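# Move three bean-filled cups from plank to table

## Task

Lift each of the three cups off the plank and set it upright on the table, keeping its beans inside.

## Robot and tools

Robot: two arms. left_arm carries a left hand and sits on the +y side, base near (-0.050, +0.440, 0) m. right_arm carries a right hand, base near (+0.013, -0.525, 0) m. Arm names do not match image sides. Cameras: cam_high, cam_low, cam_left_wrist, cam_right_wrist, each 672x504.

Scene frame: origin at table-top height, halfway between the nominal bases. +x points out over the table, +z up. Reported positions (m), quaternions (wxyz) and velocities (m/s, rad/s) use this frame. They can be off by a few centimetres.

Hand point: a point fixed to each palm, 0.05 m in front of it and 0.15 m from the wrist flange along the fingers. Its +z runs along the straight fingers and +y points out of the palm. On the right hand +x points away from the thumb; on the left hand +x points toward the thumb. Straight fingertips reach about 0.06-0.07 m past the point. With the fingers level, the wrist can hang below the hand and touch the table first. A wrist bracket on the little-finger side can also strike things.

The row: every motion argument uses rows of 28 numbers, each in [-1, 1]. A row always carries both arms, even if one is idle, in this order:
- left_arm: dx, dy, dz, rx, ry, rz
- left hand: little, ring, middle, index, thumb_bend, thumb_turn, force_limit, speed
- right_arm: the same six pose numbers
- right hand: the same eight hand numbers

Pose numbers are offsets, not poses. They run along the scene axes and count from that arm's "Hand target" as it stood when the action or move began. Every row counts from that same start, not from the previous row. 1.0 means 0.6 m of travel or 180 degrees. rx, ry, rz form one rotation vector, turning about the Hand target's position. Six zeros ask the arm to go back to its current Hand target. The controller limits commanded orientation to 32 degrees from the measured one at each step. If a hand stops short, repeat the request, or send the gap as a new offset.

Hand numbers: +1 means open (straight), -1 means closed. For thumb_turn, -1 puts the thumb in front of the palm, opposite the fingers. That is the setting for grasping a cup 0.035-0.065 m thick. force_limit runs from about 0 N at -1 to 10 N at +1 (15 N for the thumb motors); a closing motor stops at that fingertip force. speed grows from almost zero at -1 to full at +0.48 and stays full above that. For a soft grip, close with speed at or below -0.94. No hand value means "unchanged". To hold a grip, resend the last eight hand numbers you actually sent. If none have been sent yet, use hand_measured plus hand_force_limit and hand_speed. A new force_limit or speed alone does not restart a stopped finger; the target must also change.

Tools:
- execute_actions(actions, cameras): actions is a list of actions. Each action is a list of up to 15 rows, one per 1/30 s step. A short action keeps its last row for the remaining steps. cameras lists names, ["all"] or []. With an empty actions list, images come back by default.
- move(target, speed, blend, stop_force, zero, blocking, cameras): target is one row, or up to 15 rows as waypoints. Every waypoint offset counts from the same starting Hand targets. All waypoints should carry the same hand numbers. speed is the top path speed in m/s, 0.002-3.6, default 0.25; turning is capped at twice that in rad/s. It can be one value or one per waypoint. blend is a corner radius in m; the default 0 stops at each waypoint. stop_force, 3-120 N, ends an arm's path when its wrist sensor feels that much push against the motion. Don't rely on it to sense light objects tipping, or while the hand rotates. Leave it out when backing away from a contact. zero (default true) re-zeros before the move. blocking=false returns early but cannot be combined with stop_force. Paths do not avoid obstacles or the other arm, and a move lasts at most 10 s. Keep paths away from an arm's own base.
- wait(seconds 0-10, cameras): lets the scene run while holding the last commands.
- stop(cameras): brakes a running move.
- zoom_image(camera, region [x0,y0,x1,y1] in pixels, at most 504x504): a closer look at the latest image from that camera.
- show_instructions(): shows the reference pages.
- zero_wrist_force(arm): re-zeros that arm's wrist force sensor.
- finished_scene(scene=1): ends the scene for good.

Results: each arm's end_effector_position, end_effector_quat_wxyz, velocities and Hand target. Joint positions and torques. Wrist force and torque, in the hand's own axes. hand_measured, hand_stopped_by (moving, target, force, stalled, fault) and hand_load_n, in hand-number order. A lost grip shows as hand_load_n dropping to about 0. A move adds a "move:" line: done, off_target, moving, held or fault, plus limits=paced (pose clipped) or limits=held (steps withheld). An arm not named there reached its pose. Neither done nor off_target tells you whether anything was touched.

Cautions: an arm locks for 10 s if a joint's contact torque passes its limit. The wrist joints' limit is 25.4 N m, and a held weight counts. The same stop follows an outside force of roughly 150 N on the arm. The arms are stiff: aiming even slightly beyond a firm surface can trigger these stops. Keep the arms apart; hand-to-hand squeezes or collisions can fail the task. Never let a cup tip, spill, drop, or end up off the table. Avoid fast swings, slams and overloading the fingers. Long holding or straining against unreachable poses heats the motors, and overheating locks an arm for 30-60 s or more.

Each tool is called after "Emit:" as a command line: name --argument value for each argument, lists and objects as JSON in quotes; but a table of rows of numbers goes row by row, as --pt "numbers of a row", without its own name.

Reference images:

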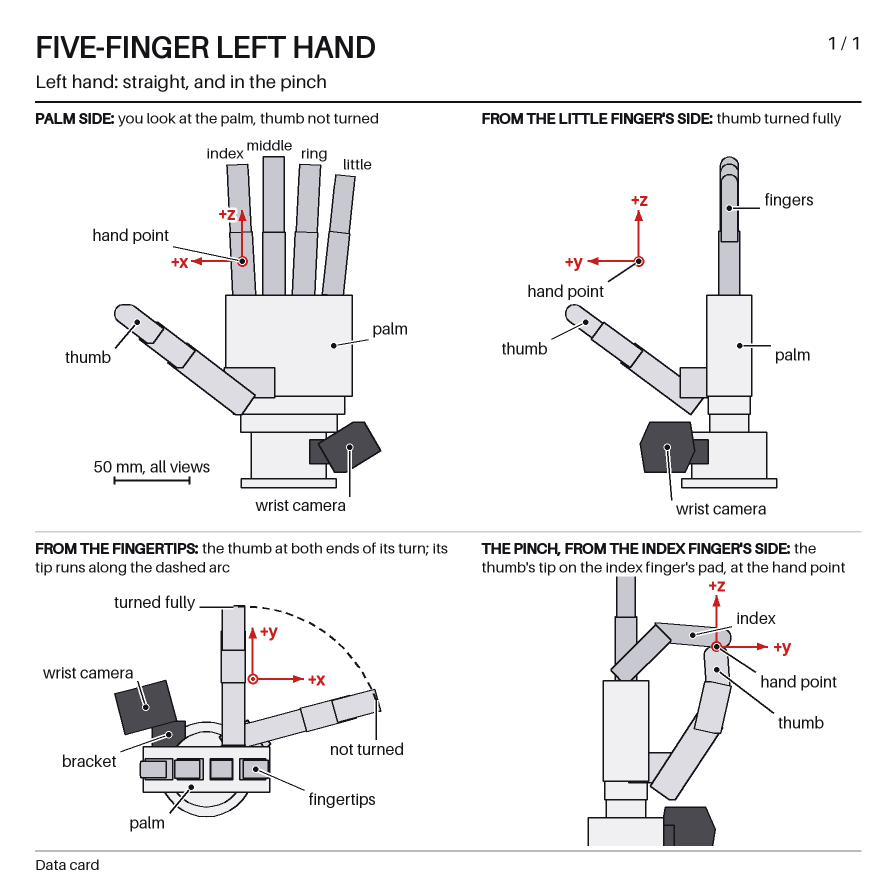

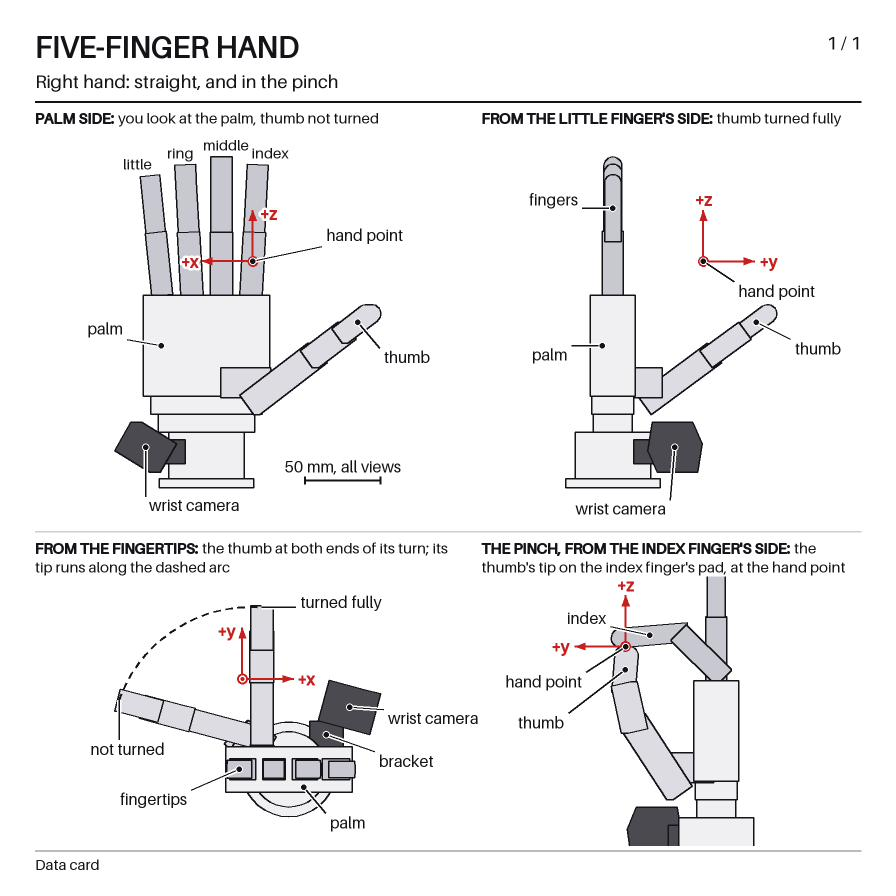

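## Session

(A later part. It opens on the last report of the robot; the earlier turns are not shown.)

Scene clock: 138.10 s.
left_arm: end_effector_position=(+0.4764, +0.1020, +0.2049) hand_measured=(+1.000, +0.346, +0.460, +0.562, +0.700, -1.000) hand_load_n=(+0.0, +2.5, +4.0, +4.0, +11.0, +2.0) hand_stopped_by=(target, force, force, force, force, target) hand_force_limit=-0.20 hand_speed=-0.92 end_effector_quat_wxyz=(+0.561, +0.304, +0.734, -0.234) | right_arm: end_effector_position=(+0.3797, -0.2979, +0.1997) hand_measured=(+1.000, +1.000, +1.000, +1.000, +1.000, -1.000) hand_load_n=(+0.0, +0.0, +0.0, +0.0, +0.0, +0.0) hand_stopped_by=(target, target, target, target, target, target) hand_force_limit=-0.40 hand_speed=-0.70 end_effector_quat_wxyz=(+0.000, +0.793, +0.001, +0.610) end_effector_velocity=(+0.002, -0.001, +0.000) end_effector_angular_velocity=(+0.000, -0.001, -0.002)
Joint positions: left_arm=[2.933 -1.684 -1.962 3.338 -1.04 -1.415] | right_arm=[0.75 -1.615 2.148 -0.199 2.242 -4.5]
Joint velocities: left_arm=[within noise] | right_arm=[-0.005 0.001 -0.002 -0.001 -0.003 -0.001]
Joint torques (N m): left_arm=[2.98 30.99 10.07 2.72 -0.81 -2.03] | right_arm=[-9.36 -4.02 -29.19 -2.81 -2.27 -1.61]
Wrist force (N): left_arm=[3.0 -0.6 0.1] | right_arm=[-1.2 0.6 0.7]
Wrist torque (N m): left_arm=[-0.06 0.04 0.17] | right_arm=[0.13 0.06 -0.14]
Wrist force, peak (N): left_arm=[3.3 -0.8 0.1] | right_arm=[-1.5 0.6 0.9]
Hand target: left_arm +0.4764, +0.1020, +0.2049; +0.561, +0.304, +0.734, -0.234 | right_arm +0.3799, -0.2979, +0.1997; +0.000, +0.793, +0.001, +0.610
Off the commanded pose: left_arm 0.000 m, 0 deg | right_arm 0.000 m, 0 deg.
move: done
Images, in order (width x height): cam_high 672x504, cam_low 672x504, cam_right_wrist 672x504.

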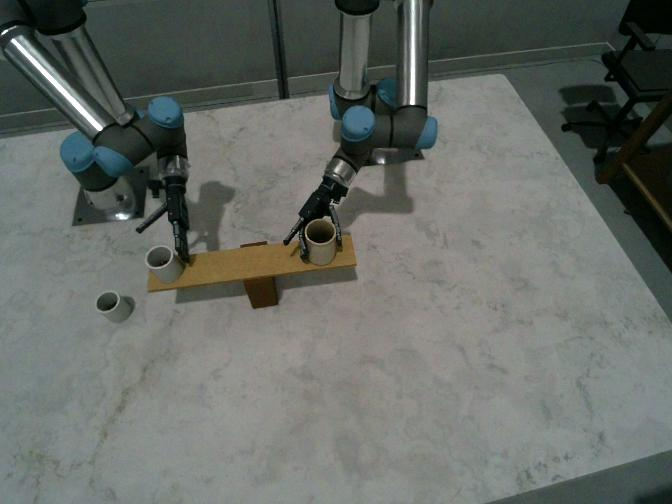

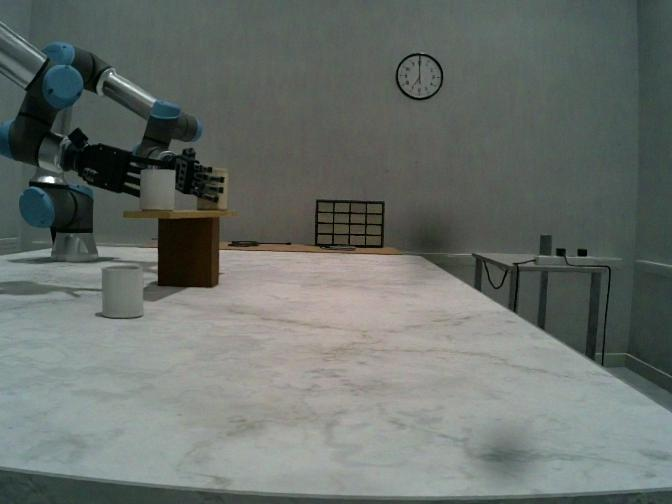

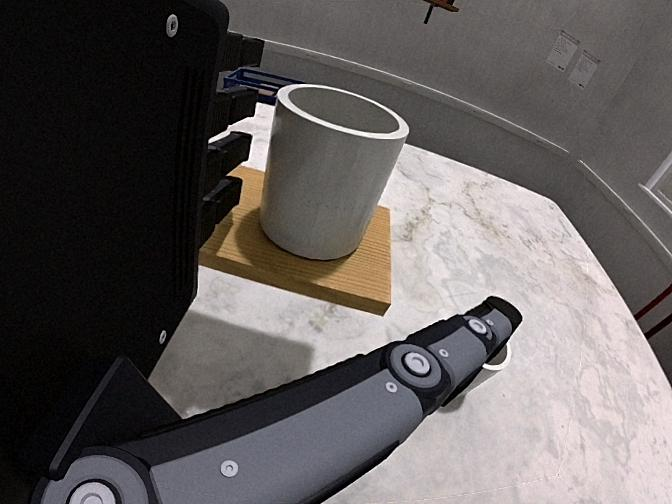

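Emit:
move --target '[0, 0, 0, 0, 0, 0, 1, 0.1, 0.1, 0.1, 0.2, -1, -0.2, -0.92, 0.0583, -0.0015, 0, 0, 0, 0, 1, 1, 1, 1, 1, -1, -0.4, -0.7]' --speed 0.06 --cameras '["cam_high", "cam_low", "cam_right_wrist"]'

Emit:
zoom_image --camera "cam_high" --region '[100, 170, 220, 300]'

Emit:
zoom_image --camera "cam_low" --region '[60, 130, 260, 310]'

Scene clock: 140.43 s.
left_arm: end_effector_position=(+0.4764, +0.1020, +0.2049) hand_measured=(+1.000, +0.346, +0.460, +0.562, +0.700, -1.000) hand_load_n=(+0.0, +2.5, +4.0, +4.0, +11.0, +2.0) hand_stopped_by=(target, force, force, force, force, target) hand_force_limit=-0.20 hand_speed=-0.92 end_effector_quat_wxyz=(+0.561, +0.304, +0.734, -0.234) | right_arm: end_effector_position=(+0.4146, -0.2988, +0.1997) hand_measured=(+1.000, +1.000, +1.000, +1.000, +1.000, -1.000) hand_load_n=(+0.0, +0.0, +0.0, +0.0, +0.0, +0.0) hand_stopped_by=(target, target, target, target, target, target) hand_force_limit=-0.40 hand_speed=-0.70 end_effector_quat_wxyz=(+0.000, +0.793, +0.001, +0.610)
Joint positions: left_arm=[2.933 -1.684 -1.962 3.338 -1.04 -1.415] | right_arm=[0.675 -1.579 2.111 -0.216 2.17 -4.53]
Joint torques (N m): left_arm=[2.91 30.75 10.99 2.8 -0.54 -1.95] | right_arm=[-6.96 -4.51 -28.41 -3.1 -2.06 -1.59]
Wrist force (N): left_arm=[3.0 -0.8 0.2] | right_arm=[-1.1 0.5 0.7]
Wrist torque (N m): left_arm=[-0.11 0.01 0.20] | right_arm=[0.11 0.05 -0.14]
Wrist force, peak (N): left_arm=[3.4 -0.4 0.4] | right_arm=[-1.5 0.9 0.7]
Hand target: left_arm +0.4764, +0.1020, +0.2049; +0.561, +0.304, +0.734, -0.234 | right_arm +0.4148, -0.2988, +0.1997; +0.000, +0.793, +0.001, +0.610
Off the commanded pose: left_arm 0.000 m, 0 deg | right_arm 0.000 m, 0 deg.
move: done
Images, in order (width x height): cam_high 672x504, cam_low 672x504, cam_right_wrist 672x504.

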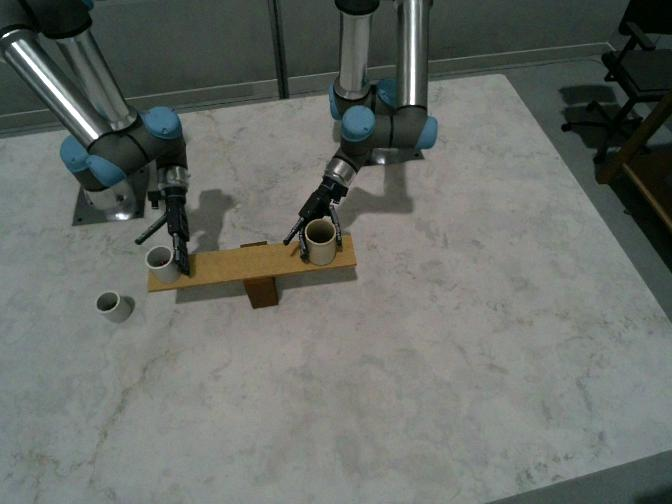

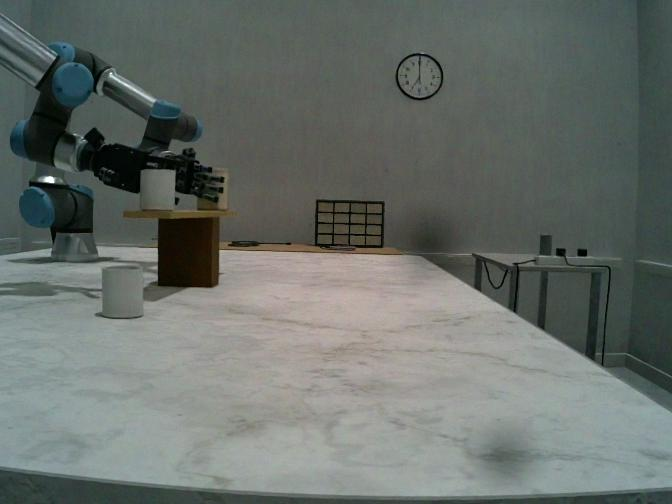

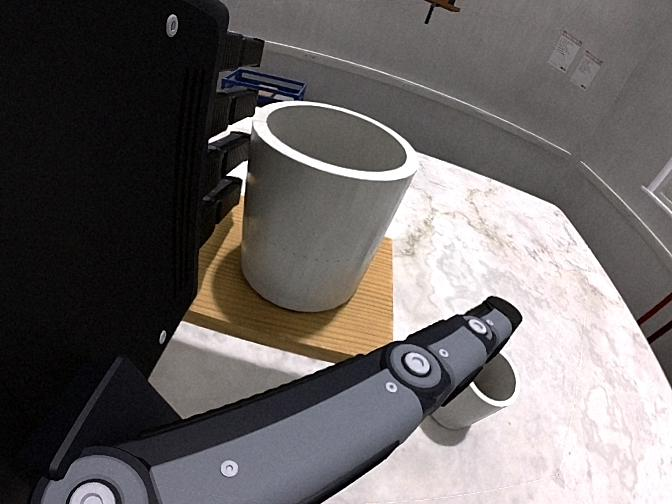

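Scaled by 3.877.

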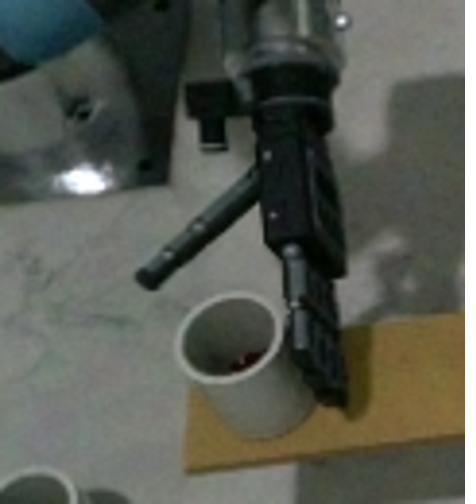

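Scaled by 2.520.

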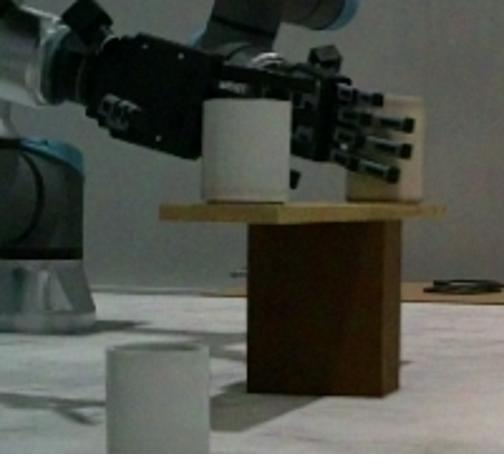

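Emit:
move --pt "0 0 0 0 0 0 1 0.1 0.1 0.1 0.2 -1 -0.2 -0.92 0.0467 0 0 0 0 0 1 1 1 1 1 -1 -0.4 -0.7" --pt "0 0 0 0 0 0 1 0.1 0.1 0.1 0.2 -1 -0.2 -0.92 0.0467 0 0 0 0 0 1 0.6 0.6 0.6 1 -1 -0.7 -0.85" --speed 0.05 --cameras '["cam_high", "cam_low", "cam_right_wrist"]'

Emit:
zoom_image --camera "cam_high" --region '[100, 170, 220, 300]'

Emit:
zoom_image --camera "cam_low" --region '[60, 130, 260, 310]'

Scene clock: 143.43 s.
left_arm: end_effector_position=(+0.4764, +0.1020, +0.2049) hand_measured=(+1.000, +0.346, +0.460, +0.562, +0.700, -1.000) hand_load_n=(+0.0, +2.5, +4.0, +4.0, +11.0, +2.0) hand_stopped_by=(target, force, force, force, force, target) hand_force_limit=-0.20 hand_speed=-0.92 end_effector_quat_wxyz=(+0.561, +0.304, +0.734, -0.234) | right_arm: end_effector_position=(+0.4429, -0.2988, +0.1997) hand_measured=(+1.000, +0.600, +0.600, +0.600, +1.000, -1.000) hand_load_n=(+0.0, +0.0, +0.0, +0.0, +0.0, +0.5) hand_stopped_by=(target, target, target, target, target, target) hand_force_limit=-0.70 hand_speed=-0.85 end_effector_quat_wxyz=(+0.000, +0.793, +0.001, +0.610)
Joint positions: left_arm=[2.933 -1.684 -1.962 3.338 -1.04 -1.415] | right_arm=[0.624 -1.543 2.074 -0.225 2.122 -4.549]
Joint torques (N m): left_arm=[2.46 31.93 12.23 2.84 -0.72 -1.87] | right_arm=[-8.48 -7.43 -29.51 -2.86 -1.68 -1.48]
Wrist force (N): left_arm=[2.7 -0.5 0.3] | right_arm=[-1.1 0.7 0.7]
Wrist torque (N m): left_arm=[-0.08 0.02 0.18] | right_arm=[0.15 0.05 -0.14]
Wrist force, peak (N): left_arm=[3.2 -0.7 0.6] | right_arm=[-1.5 1.0 0.5]
Hand target: left_arm +0.4764, +0.1020, +0.2049; +0.561, +0.304, +0.734, -0.234 | right_arm +0.4429, -0.2988, +0.1997; +0.000, +0.793, +0.001, +0.610
Off the commanded pose: left_arm 0.000 m, 0 deg | right_arm 0.000 m, 0 deg.
move: done
Images, in order (width x height): cam_high 672x504, cam_low 672x504, cam_right_wrist 672x504.

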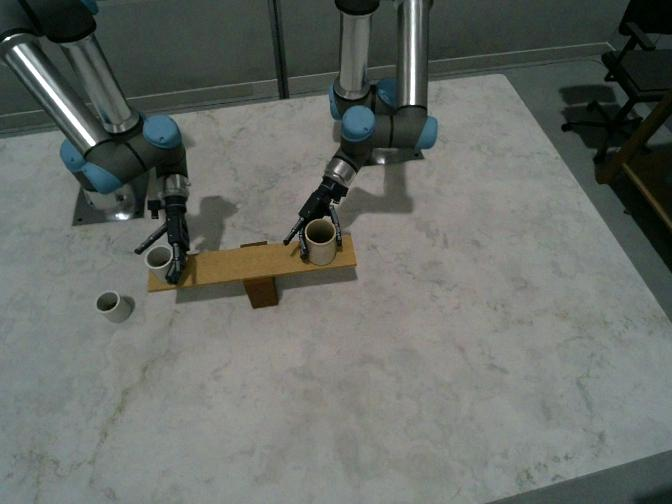

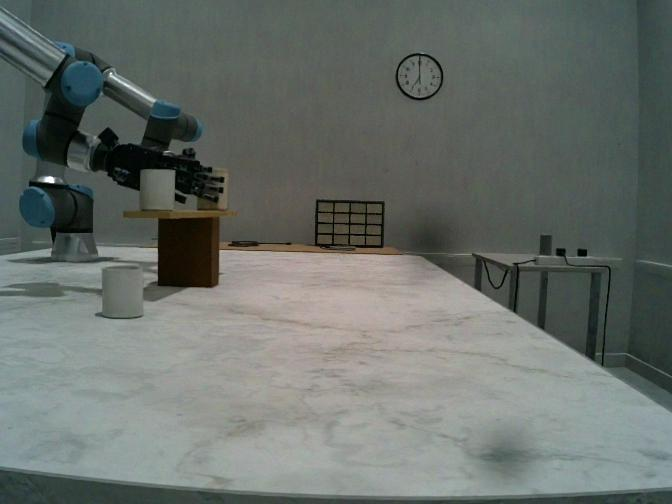

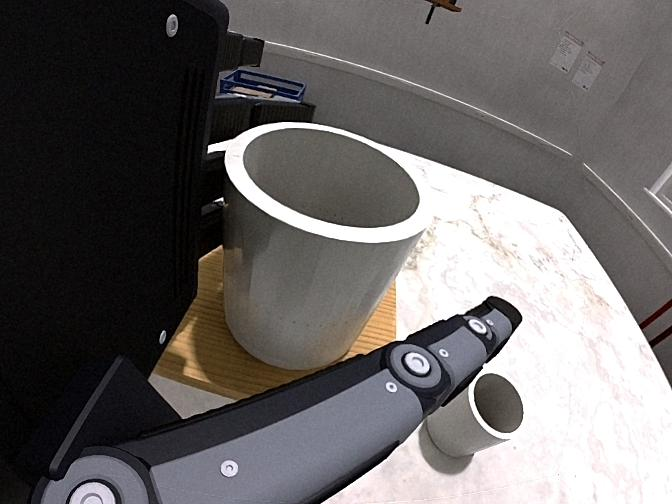

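Scaled by 3.877.

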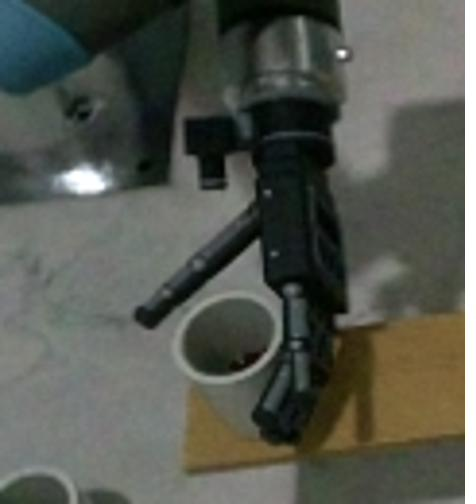

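Scaled by 2.520.

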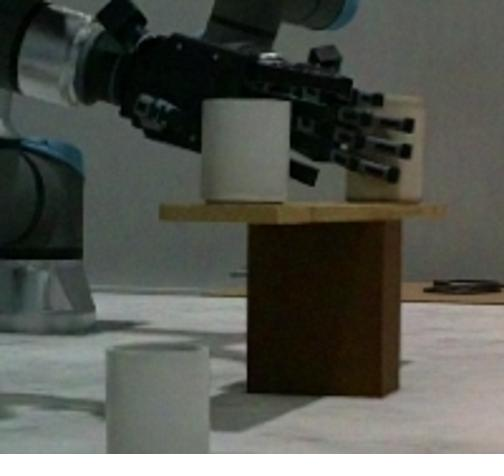

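Emit:
move --target '[0, 0, 0, 0, 0, 0, 1, 0.1, 0.1, 0.1, 0.2, -1, -0.2, -0.92, 0, 0, 0, 0, 0, 0, 1, 0.6, 0.6, 0.6, 0.2, -1, -0.5, -0.9]' --cameras '["cam_high", "cam_low", "cam_right_wrist"]'

Emit:
zoom_image --camera "cam_high" --region '[100, 170, 220, 300]'

Scene clock: 147.50 s.
left_arm: end_effector_position=(+0.4764, +0.1020, +0.2049) hand_measured=(+1.000, +0.346, +0.460, +0.562, +0.700, -1.000) hand_load_n=(+0.0, +2.5, +4.0, +4.0, +11.0, +2.0) hand_stopped_by=(target, force, force, force, force, target) hand_force_limit=-0.20 hand_speed=-0.92 end_effector_quat_wxyz=(+0.561, +0.304, +0.734, -0.234) | right_arm: end_effector_position=(+0.4429, -0.2988, +0.1997) hand_measured=(+1.000, +0.600, +0.600, +0.600, +0.488, -1.000) hand_load_n=(+0.0, +0.0, +0.0, +2.0, +4.5, +0.0) hand_stopped_by=(target, target, target, target, force, target) hand_force_limit=-0.50 hand_speed=-0.90 end_effector_quat_wxyz=(+0.000, +0.793, +0.001, +0.610)
Joint positions: left_arm=[2.933 -1.684 -1.962 3.338 -1.04 -1.415] | right_arm=[0.624 -1.543 2.074 -0.225 2.122 -4.549]
Joint torques (N m): left_arm=[3.03 30.74 11.24 2.77 -0.74 -1.98] | right_arm=[-6.78 -11.17 -26.31 -2.43 1.03 -1.6]
Wrist force (N): left_arm=[2.6 -0.8 0.6] | right_arm=[-0.3 1.3 0.2]
Wrist torque (N m): left_arm=[-0.10 0.07 0.16] | right_arm=[0.17 0.06 -0.07]
Wrist force, peak (N): left_arm=[3.1 -0.6 0.5] | right_arm=[-1.1 1.4 0.9]
Hand target: left_arm +0.4764, +0.1020, +0.2049; +0.561, +0.304, +0.734, -0.234 | right_arm +0.4429, -0.2988, +0.1997; +0.000, +0.793, +0.001, +0.610
Off the commanded pose: left_arm 0.000 m, 0 deg | right_arm 0.000 m, 0 deg.
move: done
Images, in order (width x height): cam_high 672x504, cam_low 672x504, cam_right_wrist 672x504.

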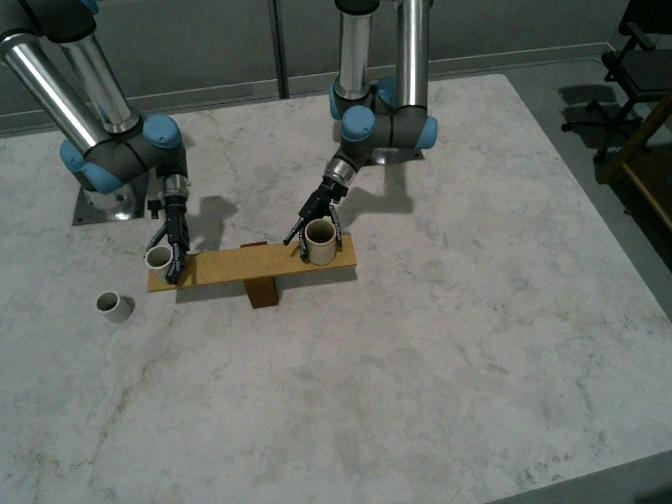

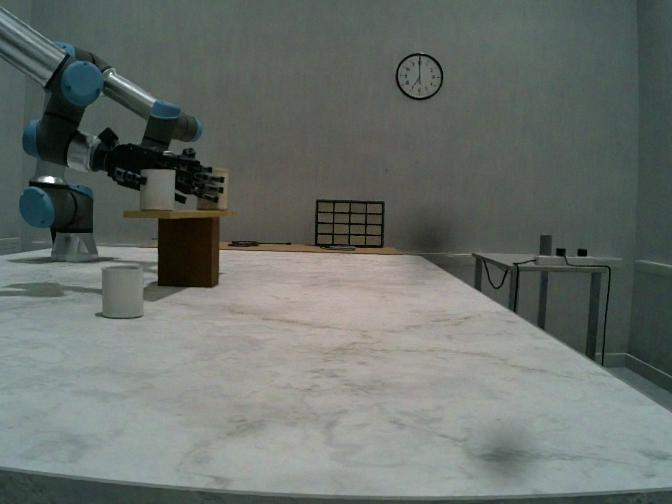

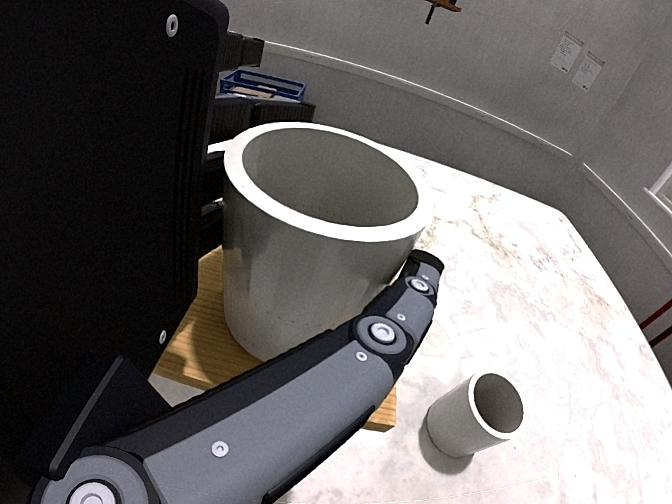

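Scaled by 3.877.

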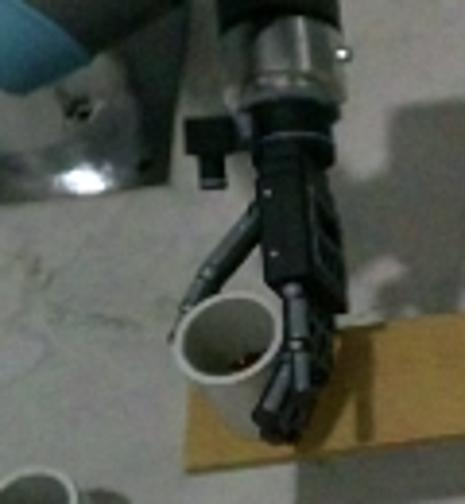

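Same as with cup 2. Now close the fingers to complete the grip.

Emit:
move --target '[0, 0, 0, 0, 0, 0, 1, 0.1, 0.1, 0.1, 0.2, -1, -0.2, -0.92, 0, 0, 0, 0, 0, 0, 1, 0.2, 0.2, 0.2, 0.2, -1, -0.4, -0.9]' --cameras '["cam_high", "cam_low", "cam_right_wrist"]'

Emit:
zoom_image --camera "cam_high" --region '[100, 170, 370, 310]'

Emit:
zoom_image --camera "cam_low" --region '[60, 130, 260, 310]'

Scene clock: 149.20 s.
left_arm: end_effector_position=(+0.4764, +0.1020, +0.2049) hand_measured=(+1.000, +0.346, +0.460, +0.562, +0.700, -1.000) hand_load_n=(+0.0, +2.5, +4.0, +4.0, +11.0, +1.5) hand_stopped_by=(target, force, force, force, force, target) hand_force_limit=-0.20 hand_speed=-0.92 end_effector_quat_wxyz=(+0.561, +0.304, +0.734, -0.234) | right_arm: end_effector_position=(+0.4429, -0.2988, +0.1997) hand_measured=(+1.000, +0.360, +0.480, +0.592, +0.490, -1.000) hand_load_n=(+0.0, +4.5, +1.5, +0.0, +11.5, +1.5) hand_stopped_by=(target, force, force, force, force, target) hand_force_limit=-0.40 hand_speed=-0.90 end_effector_quat_wxyz=(+0.000, +0.793, +0.001, +0.610)
Joint positions: left_arm=[2.933 -1.684 -1.962 3.338 -1.04 -1.415] | right_arm=[0.624 -1.543 2.074 -0.225 2.122 -4.549]
Joint torques (N m): left_arm=[4.01 31.56 11.54 2.9 -0.39 -1.95] | right_arm=[-7.02 -12.24 -24.93 -2.39 2.28 -1.47]
Wrist force (N): left_arm=[1.9 -0.8 0.4] | right_arm=[-0.2 0.1 0.6]
Wrist torque (N m): left_arm=[-0.07 0.05 0.15] | right_arm=[0.14 0.04 -0.18]
Wrist force, peak (N): left_arm=[3.1 -0.5 0.4] | right_arm=[-2.6 1.1 1.2]
Hand target: left_arm +0.4764, +0.1020, +0.2049; +0.561, +0.304, +0.734, -0.234 | right_arm +0.4429, -0.2988, +0.1997; +0.000, +0.793, +0.001, +0.610
Off the commanded pose: left_arm 0.000 m, 0 deg | right_arm 0.000 m, 0 deg.
move: done
Images, in order (width x height): cam_high 672x504, cam_low 672x504, cam_right_wrist 672x504.

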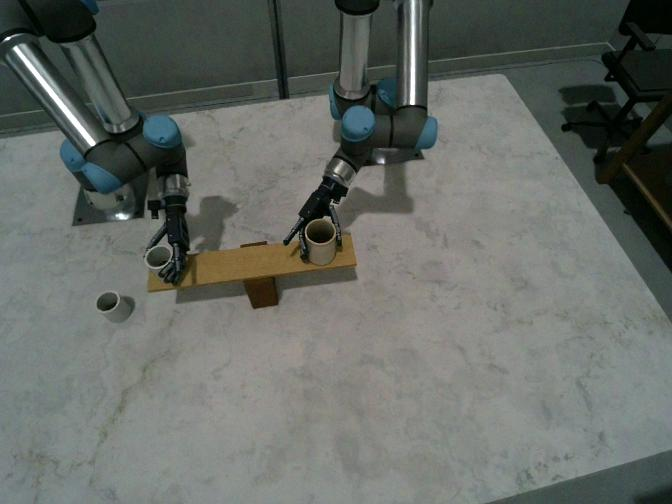

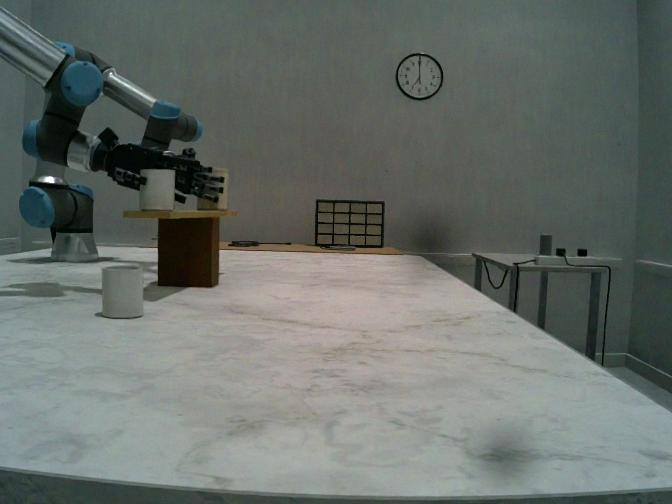

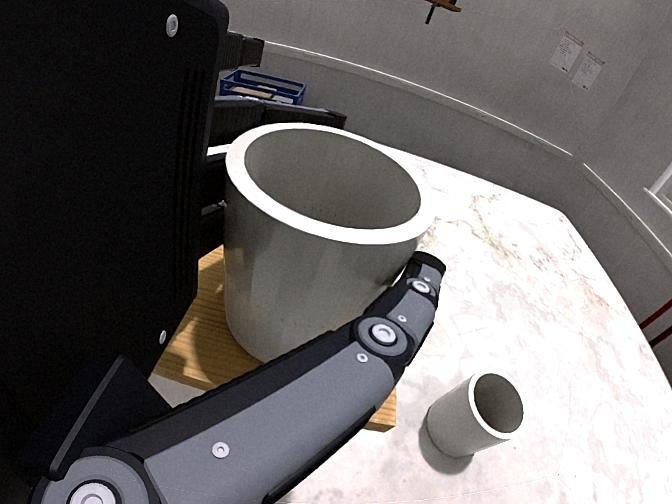

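Scaled by 1.867.

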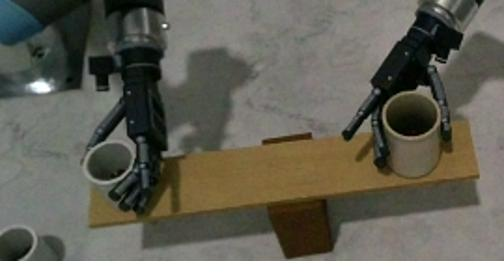

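Scaled by 2.520.

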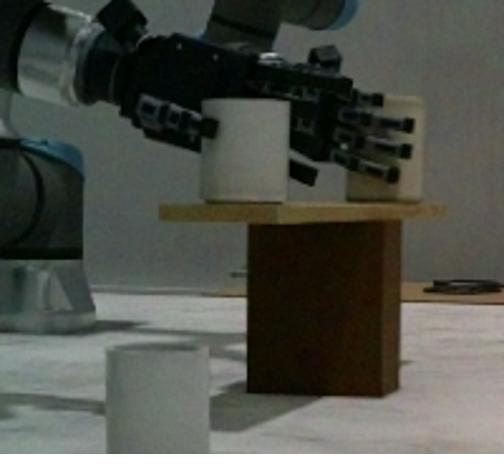

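Emit:
move --target '[0, 0, 0.04, 0, 0, 0, 1, 0.1, 0.1, 0.1, 0.2, -1, -0.2, -0.92, 0, 0, 0.04, 0, 0, 0, 1, 0.2, 0.2, 0.2, 0.2, -1, -0.4, -0.9]' --speed 0.03 --cameras '["all"]'

Emit:
zoom_image --camera "cam_high" --region '[100, 170, 370, 310]'

Emit:
zoom_image --camera "cam_low" --region '[60, 130, 260, 310]'

Scene clock: 151.17 s.
left_arm: end_effector_position=(+0.4764, +0.1020, +0.2288) hand_measured=(+1.000, +0.346, +0.460, +0.562, +0.700, -1.000) hand_load_n=(+0.0, +2.0, +4.0, +4.0, +11.0, +2.5) hand_stopped_by=(target, force, force, force, force, target) hand_force_limit=-0.20 hand_speed=-0.92 end_effector_quat_wxyz=(+0.561, +0.304, +0.734, -0.234) | right_arm: end_effector_position=(+0.4429, -0.2988, +0.2236) hand_measured=(+1.000, +0.360, +0.480, +0.592, +0.490, -1.000) hand_load_n=(+0.0, +3.5, +2.0, +0.0, +11.5, +4.5) hand_stopped_by=(target, force, force, force, force, target) hand_force_limit=-0.40 hand_speed=-0.90 end_effector_quat_wxyz=(+0.000, +0.793, +0.001, +0.610)
Joint positions: left_arm=[2.933 -1.656 -1.924 3.273 -1.04 -1.415] | right_arm=[0.624 -1.574 2.035 -0.156 2.122 -4.549]
Joint torques (N m): left_arm=[-0.68 35.65 30.75 -0.31 -0.56 -0.82] | right_arm=[-8.23 -34.02 -31.59 2.1 2.87 1.08]
Wrist force (N): left_arm=[4.5 0.3 0.5] | right_arm=[-3.4 0.6 1.6]
Wrist torque (N m): left_arm=[-0.06 0.02 0.20] | right_arm=[0.10 0.07 -0.19]
Wrist force, peak (N): left_arm=[4.9 0.4 0.4] | right_arm=[-3.4 0.6 1.6]
Hand target: left_arm +0.4764, +0.1020, +0.2289; +0.561, +0.304, +0.734, -0.234 | right_arm +0.4429, -0.2988, +0.2237; +0.000, +0.793, +0.001, +0.610
Off the commanded pose: left_arm 0.000 m, 0 deg | right_arm 0.000 m, 0 deg.
move: done

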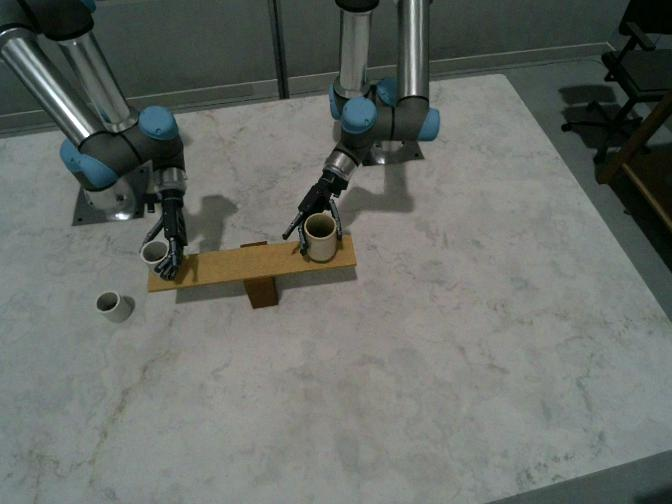

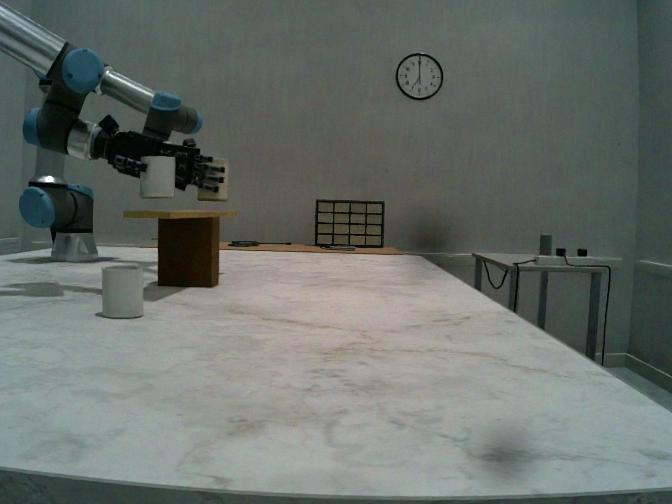

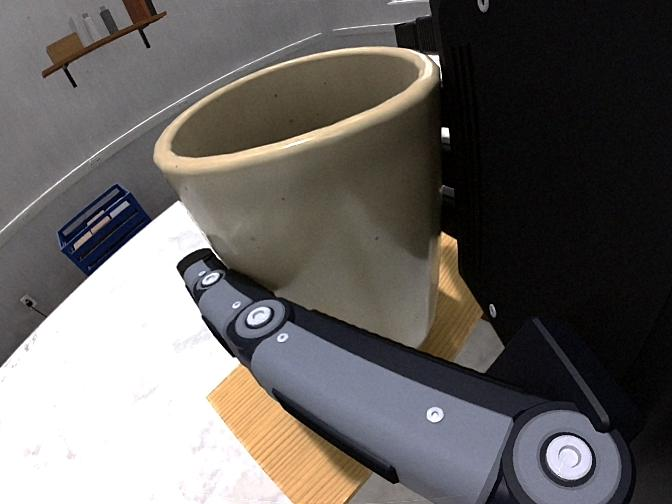

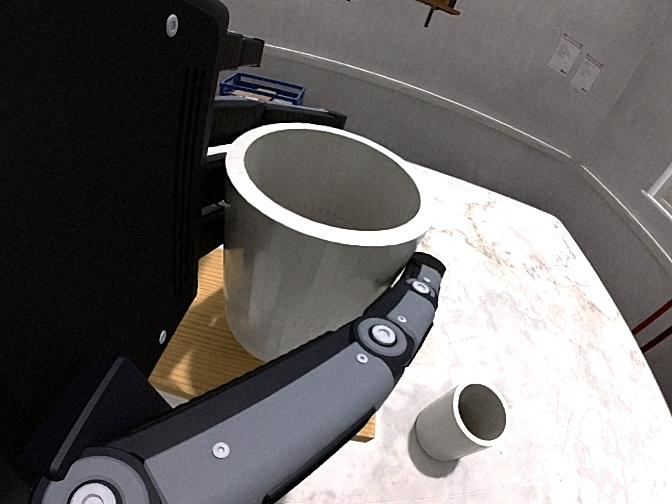

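Scaled by 1.867.

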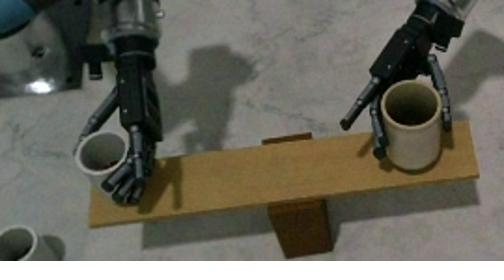

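Scaled by 2.520.

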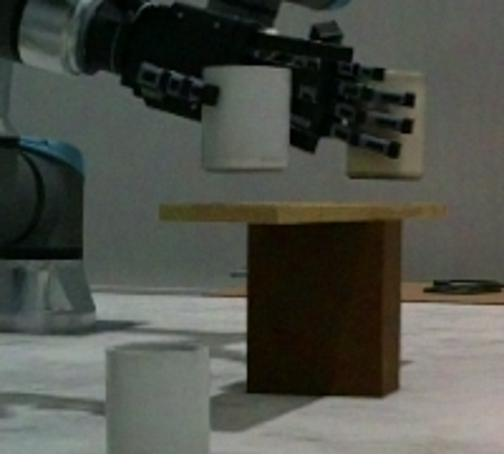

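Emit:
move --pt "0 0 0.05 0 0 0 1 0.1 0.1 0.1 0.2 -1 -0.2 -0.92 0 0 0.05 0 0 0 1 0.2 0.2 0.2 0.2 -1 -0.4 -0.9" --pt "0 0.43 0.05 0 0 0 1 0.1 0.1 0.1 0.2 -1 -0.2 -0.92 -0.263 0 0.05 0 0 0 1 0.2 0.2 0.2 0.2 -1 -0.4 -0.9" --speed 0.13 --blend 0.015 --cameras '["all"]'

Scene clock: 155.43 s.
left_arm: end_effector_position=(+0.4764, +0.3600, +0.2589) hand_measured=(+1.000, +0.346, +0.460, +0.562, +0.700, -1.000) hand_load_n=(+0.0, +2.5, +4.0, +4.0, +11.0, +2.5) hand_stopped_by=(target, force, force, force, force, target) hand_force_limit=-0.20 hand_speed=-0.92 end_effector_quat_wxyz=(+0.561, +0.304, +0.734, -0.234) | right_arm: end_effector_position=(+0.2851, -0.2988, +0.2537) hand_measured=(+1.000, +0.360, +0.480, +0.592, +0.490, -1.000) hand_load_n=(+0.0, +3.5, +1.5, +0.0, +11.5, +4.0) hand_stopped_by=(target, force, force, force, force, target) hand_force_limit=-0.40 hand_speed=-0.90 end_effector_quat_wxyz=(+0.000, +0.793, +0.001, +0.610)
Joint positions: left_arm=[3.731 -1.613 -1.977 2.7 -0.343 -0.713] | right_arm=[1.006 -1.731 2.106 0.056 2.48 -4.365]
Joint torques (N m): left_arm=[8.46 12.2 27.18 -3.52 3.57 2.44] | right_arm=[6.88 0.34 -30.89 2.78 3.27 1.43]
Wrist force (N): left_arm=[4.8 0.4 0.1] | right_arm=[-3.1 0.5 1.5]
Wrist torque (N m): left_arm=[0.02 -0.05 0.04] | right_arm=[0.12 0.02 -0.33]
Wrist force, peak (N): left_arm=[5.5 0.3 0.5] | right_arm=[-4.0 0.7 1.4]
Hand target: left_arm +0.4764, +0.3600, +0.2589; +0.561, +0.304, +0.734, -0.234 | right_arm +0.2851, -0.2988, +0.2537; +0.000, +0.793, +0.001, +0.610
Off the commanded pose: left_arm 0.000 m, 0 deg | right_arm 0.000 m, 0 deg.
move: done

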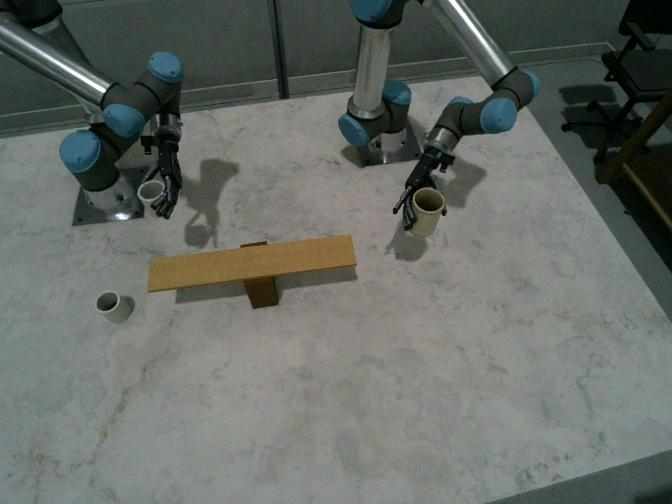

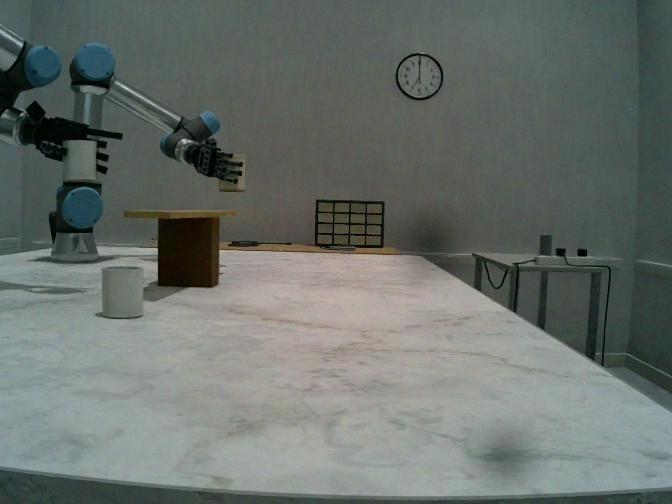

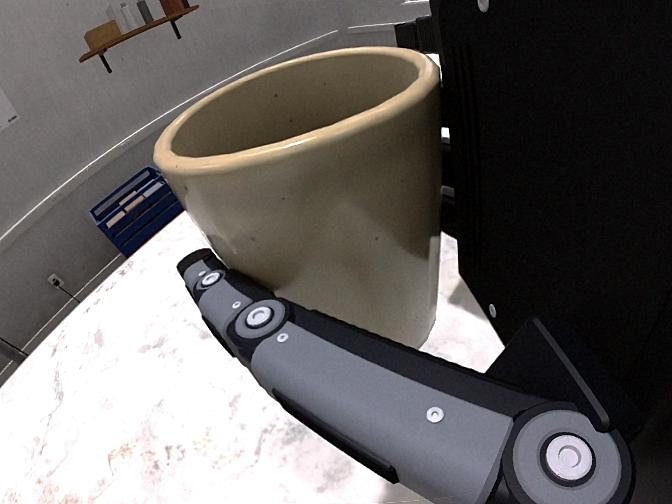

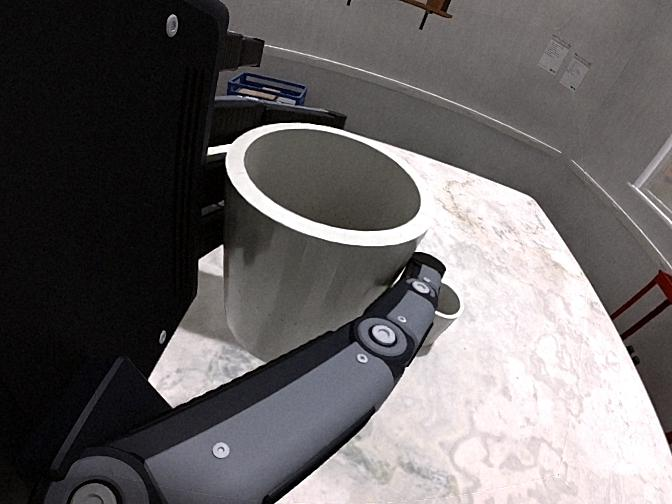

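Emit:
move --target '[0, 0, -0.315, 0, 0, 0, 1, 0.1, 0.1, 0.1, 0.2, -1, -0.2, -0.92, 0, 0, -0.3195, 0, 0, 0, 1, 0.2, 0.2, 0.2, 0.2, -1, -0.4, -0.9]' --speed 0.12 --cameras '["all"]'

Emit:
zoom_image --camera "cam_high" --region '[120, 130, 260, 300]'

Scene clock: 158.10 s.
left_arm: end_effector_position=(+0.4764, +0.3600, +0.0699) hand_measured=(+1.000, +0.346, +0.460, +0.562, +0.700, -1.000) hand_load_n=(+0.0, +2.0, +4.5, +4.0, +11.0, +2.5) hand_stopped_by=(target, force, force, force, force, target) hand_force_limit=-0.20 hand_speed=-0.92 end_effector_quat_wxyz=(+0.561, +0.304, +0.734, -0.234) | right_arm: end_effector_position=(+0.2851, -0.2988, +0.0621) hand_measured=(+1.000, +0.360, +0.480, +0.592, +0.490, -1.000) hand_load_n=(+0.0, +3.5, +1.5, +0.0, +11.5, +4.0) hand_stopped_by=(target, force, force, force, force, target) hand_force_limit=-0.40 hand_speed=-0.90 end_effector_quat_wxyz=(+0.000, +0.793, +0.001, +0.610)
Joint positions: left_arm=[3.732 -1.952 -2.185 3.245 -0.343 -0.711] | right_arm=[1.006 -1.363 2.37 -0.577 2.48 -4.365]
Joint torques (N m): left_arm=[-5.06 15.98 0.52 0.64 0.45 -2.72] | right_arm=[-7.85 -8.79 0.83 -2.29 3.3 -1.68]
Wrist force (N): left_arm=[4.4 0.4 0.6] | right_arm=[-3.0 0.5 1.0]
Wrist torque (N m): left_arm=[-0.04 0.00 0.25] | right_arm=[0.13 0.02 -0.14]
Wrist force, peak (N): left_arm=[5.3 0.5 0.6] | right_arm=[-3.8 0.4 1.2]
Hand target: left_arm +0.4764, +0.3600, +0.0699; +0.561, +0.304, +0.734, -0.234 | right_arm +0.2851, -0.2988, +0.0620; +0.000, +0.793, +0.001, +0.610
Off the commanded pose: left_arm 0.000 m, 0 deg | right_arm 0.000 m, 0 deg.
move: done

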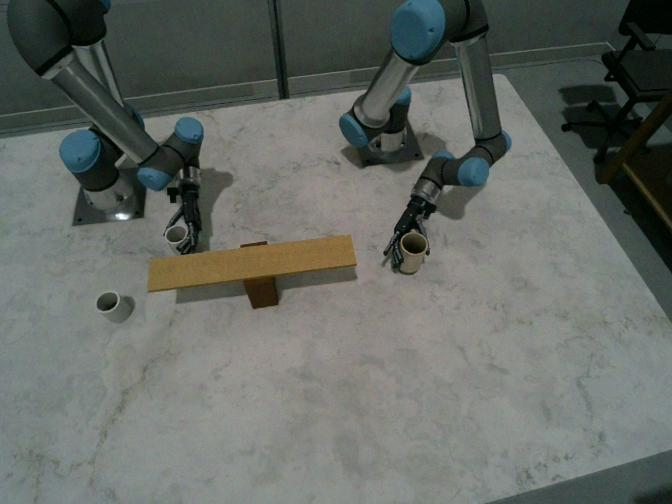

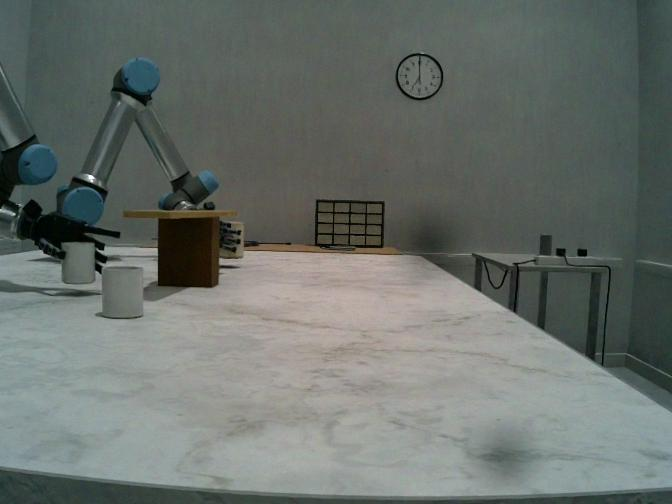

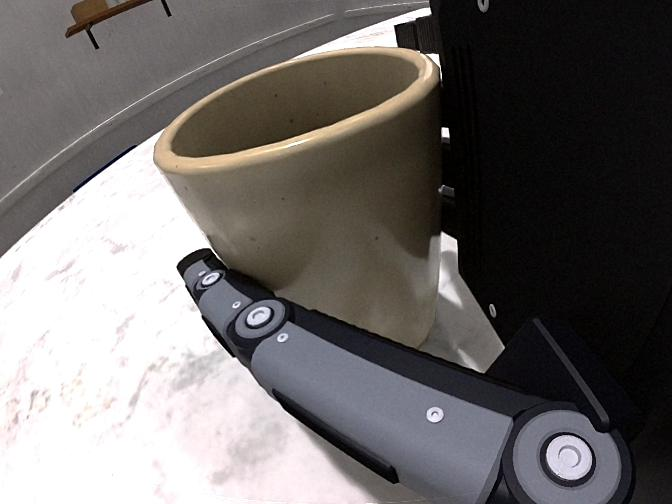

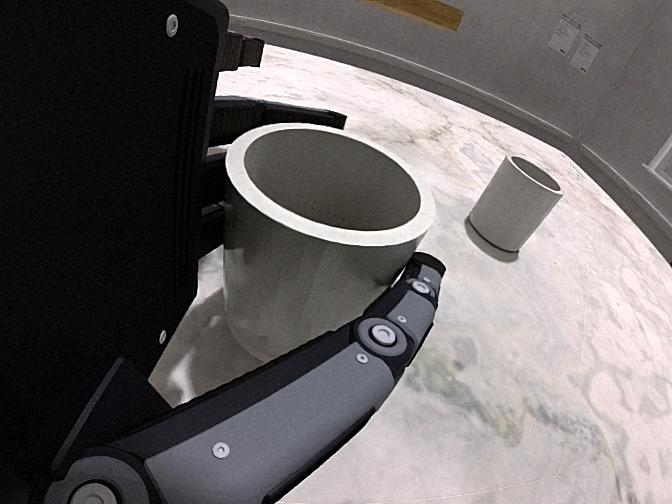

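Scaled by 2.965.

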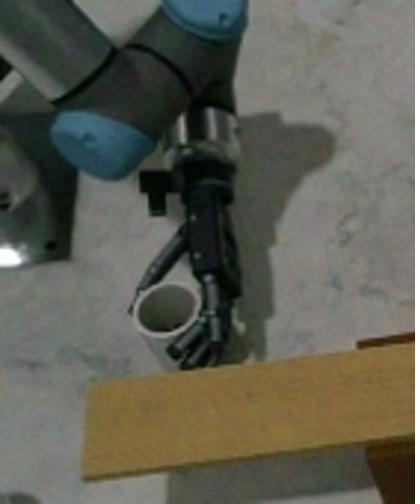

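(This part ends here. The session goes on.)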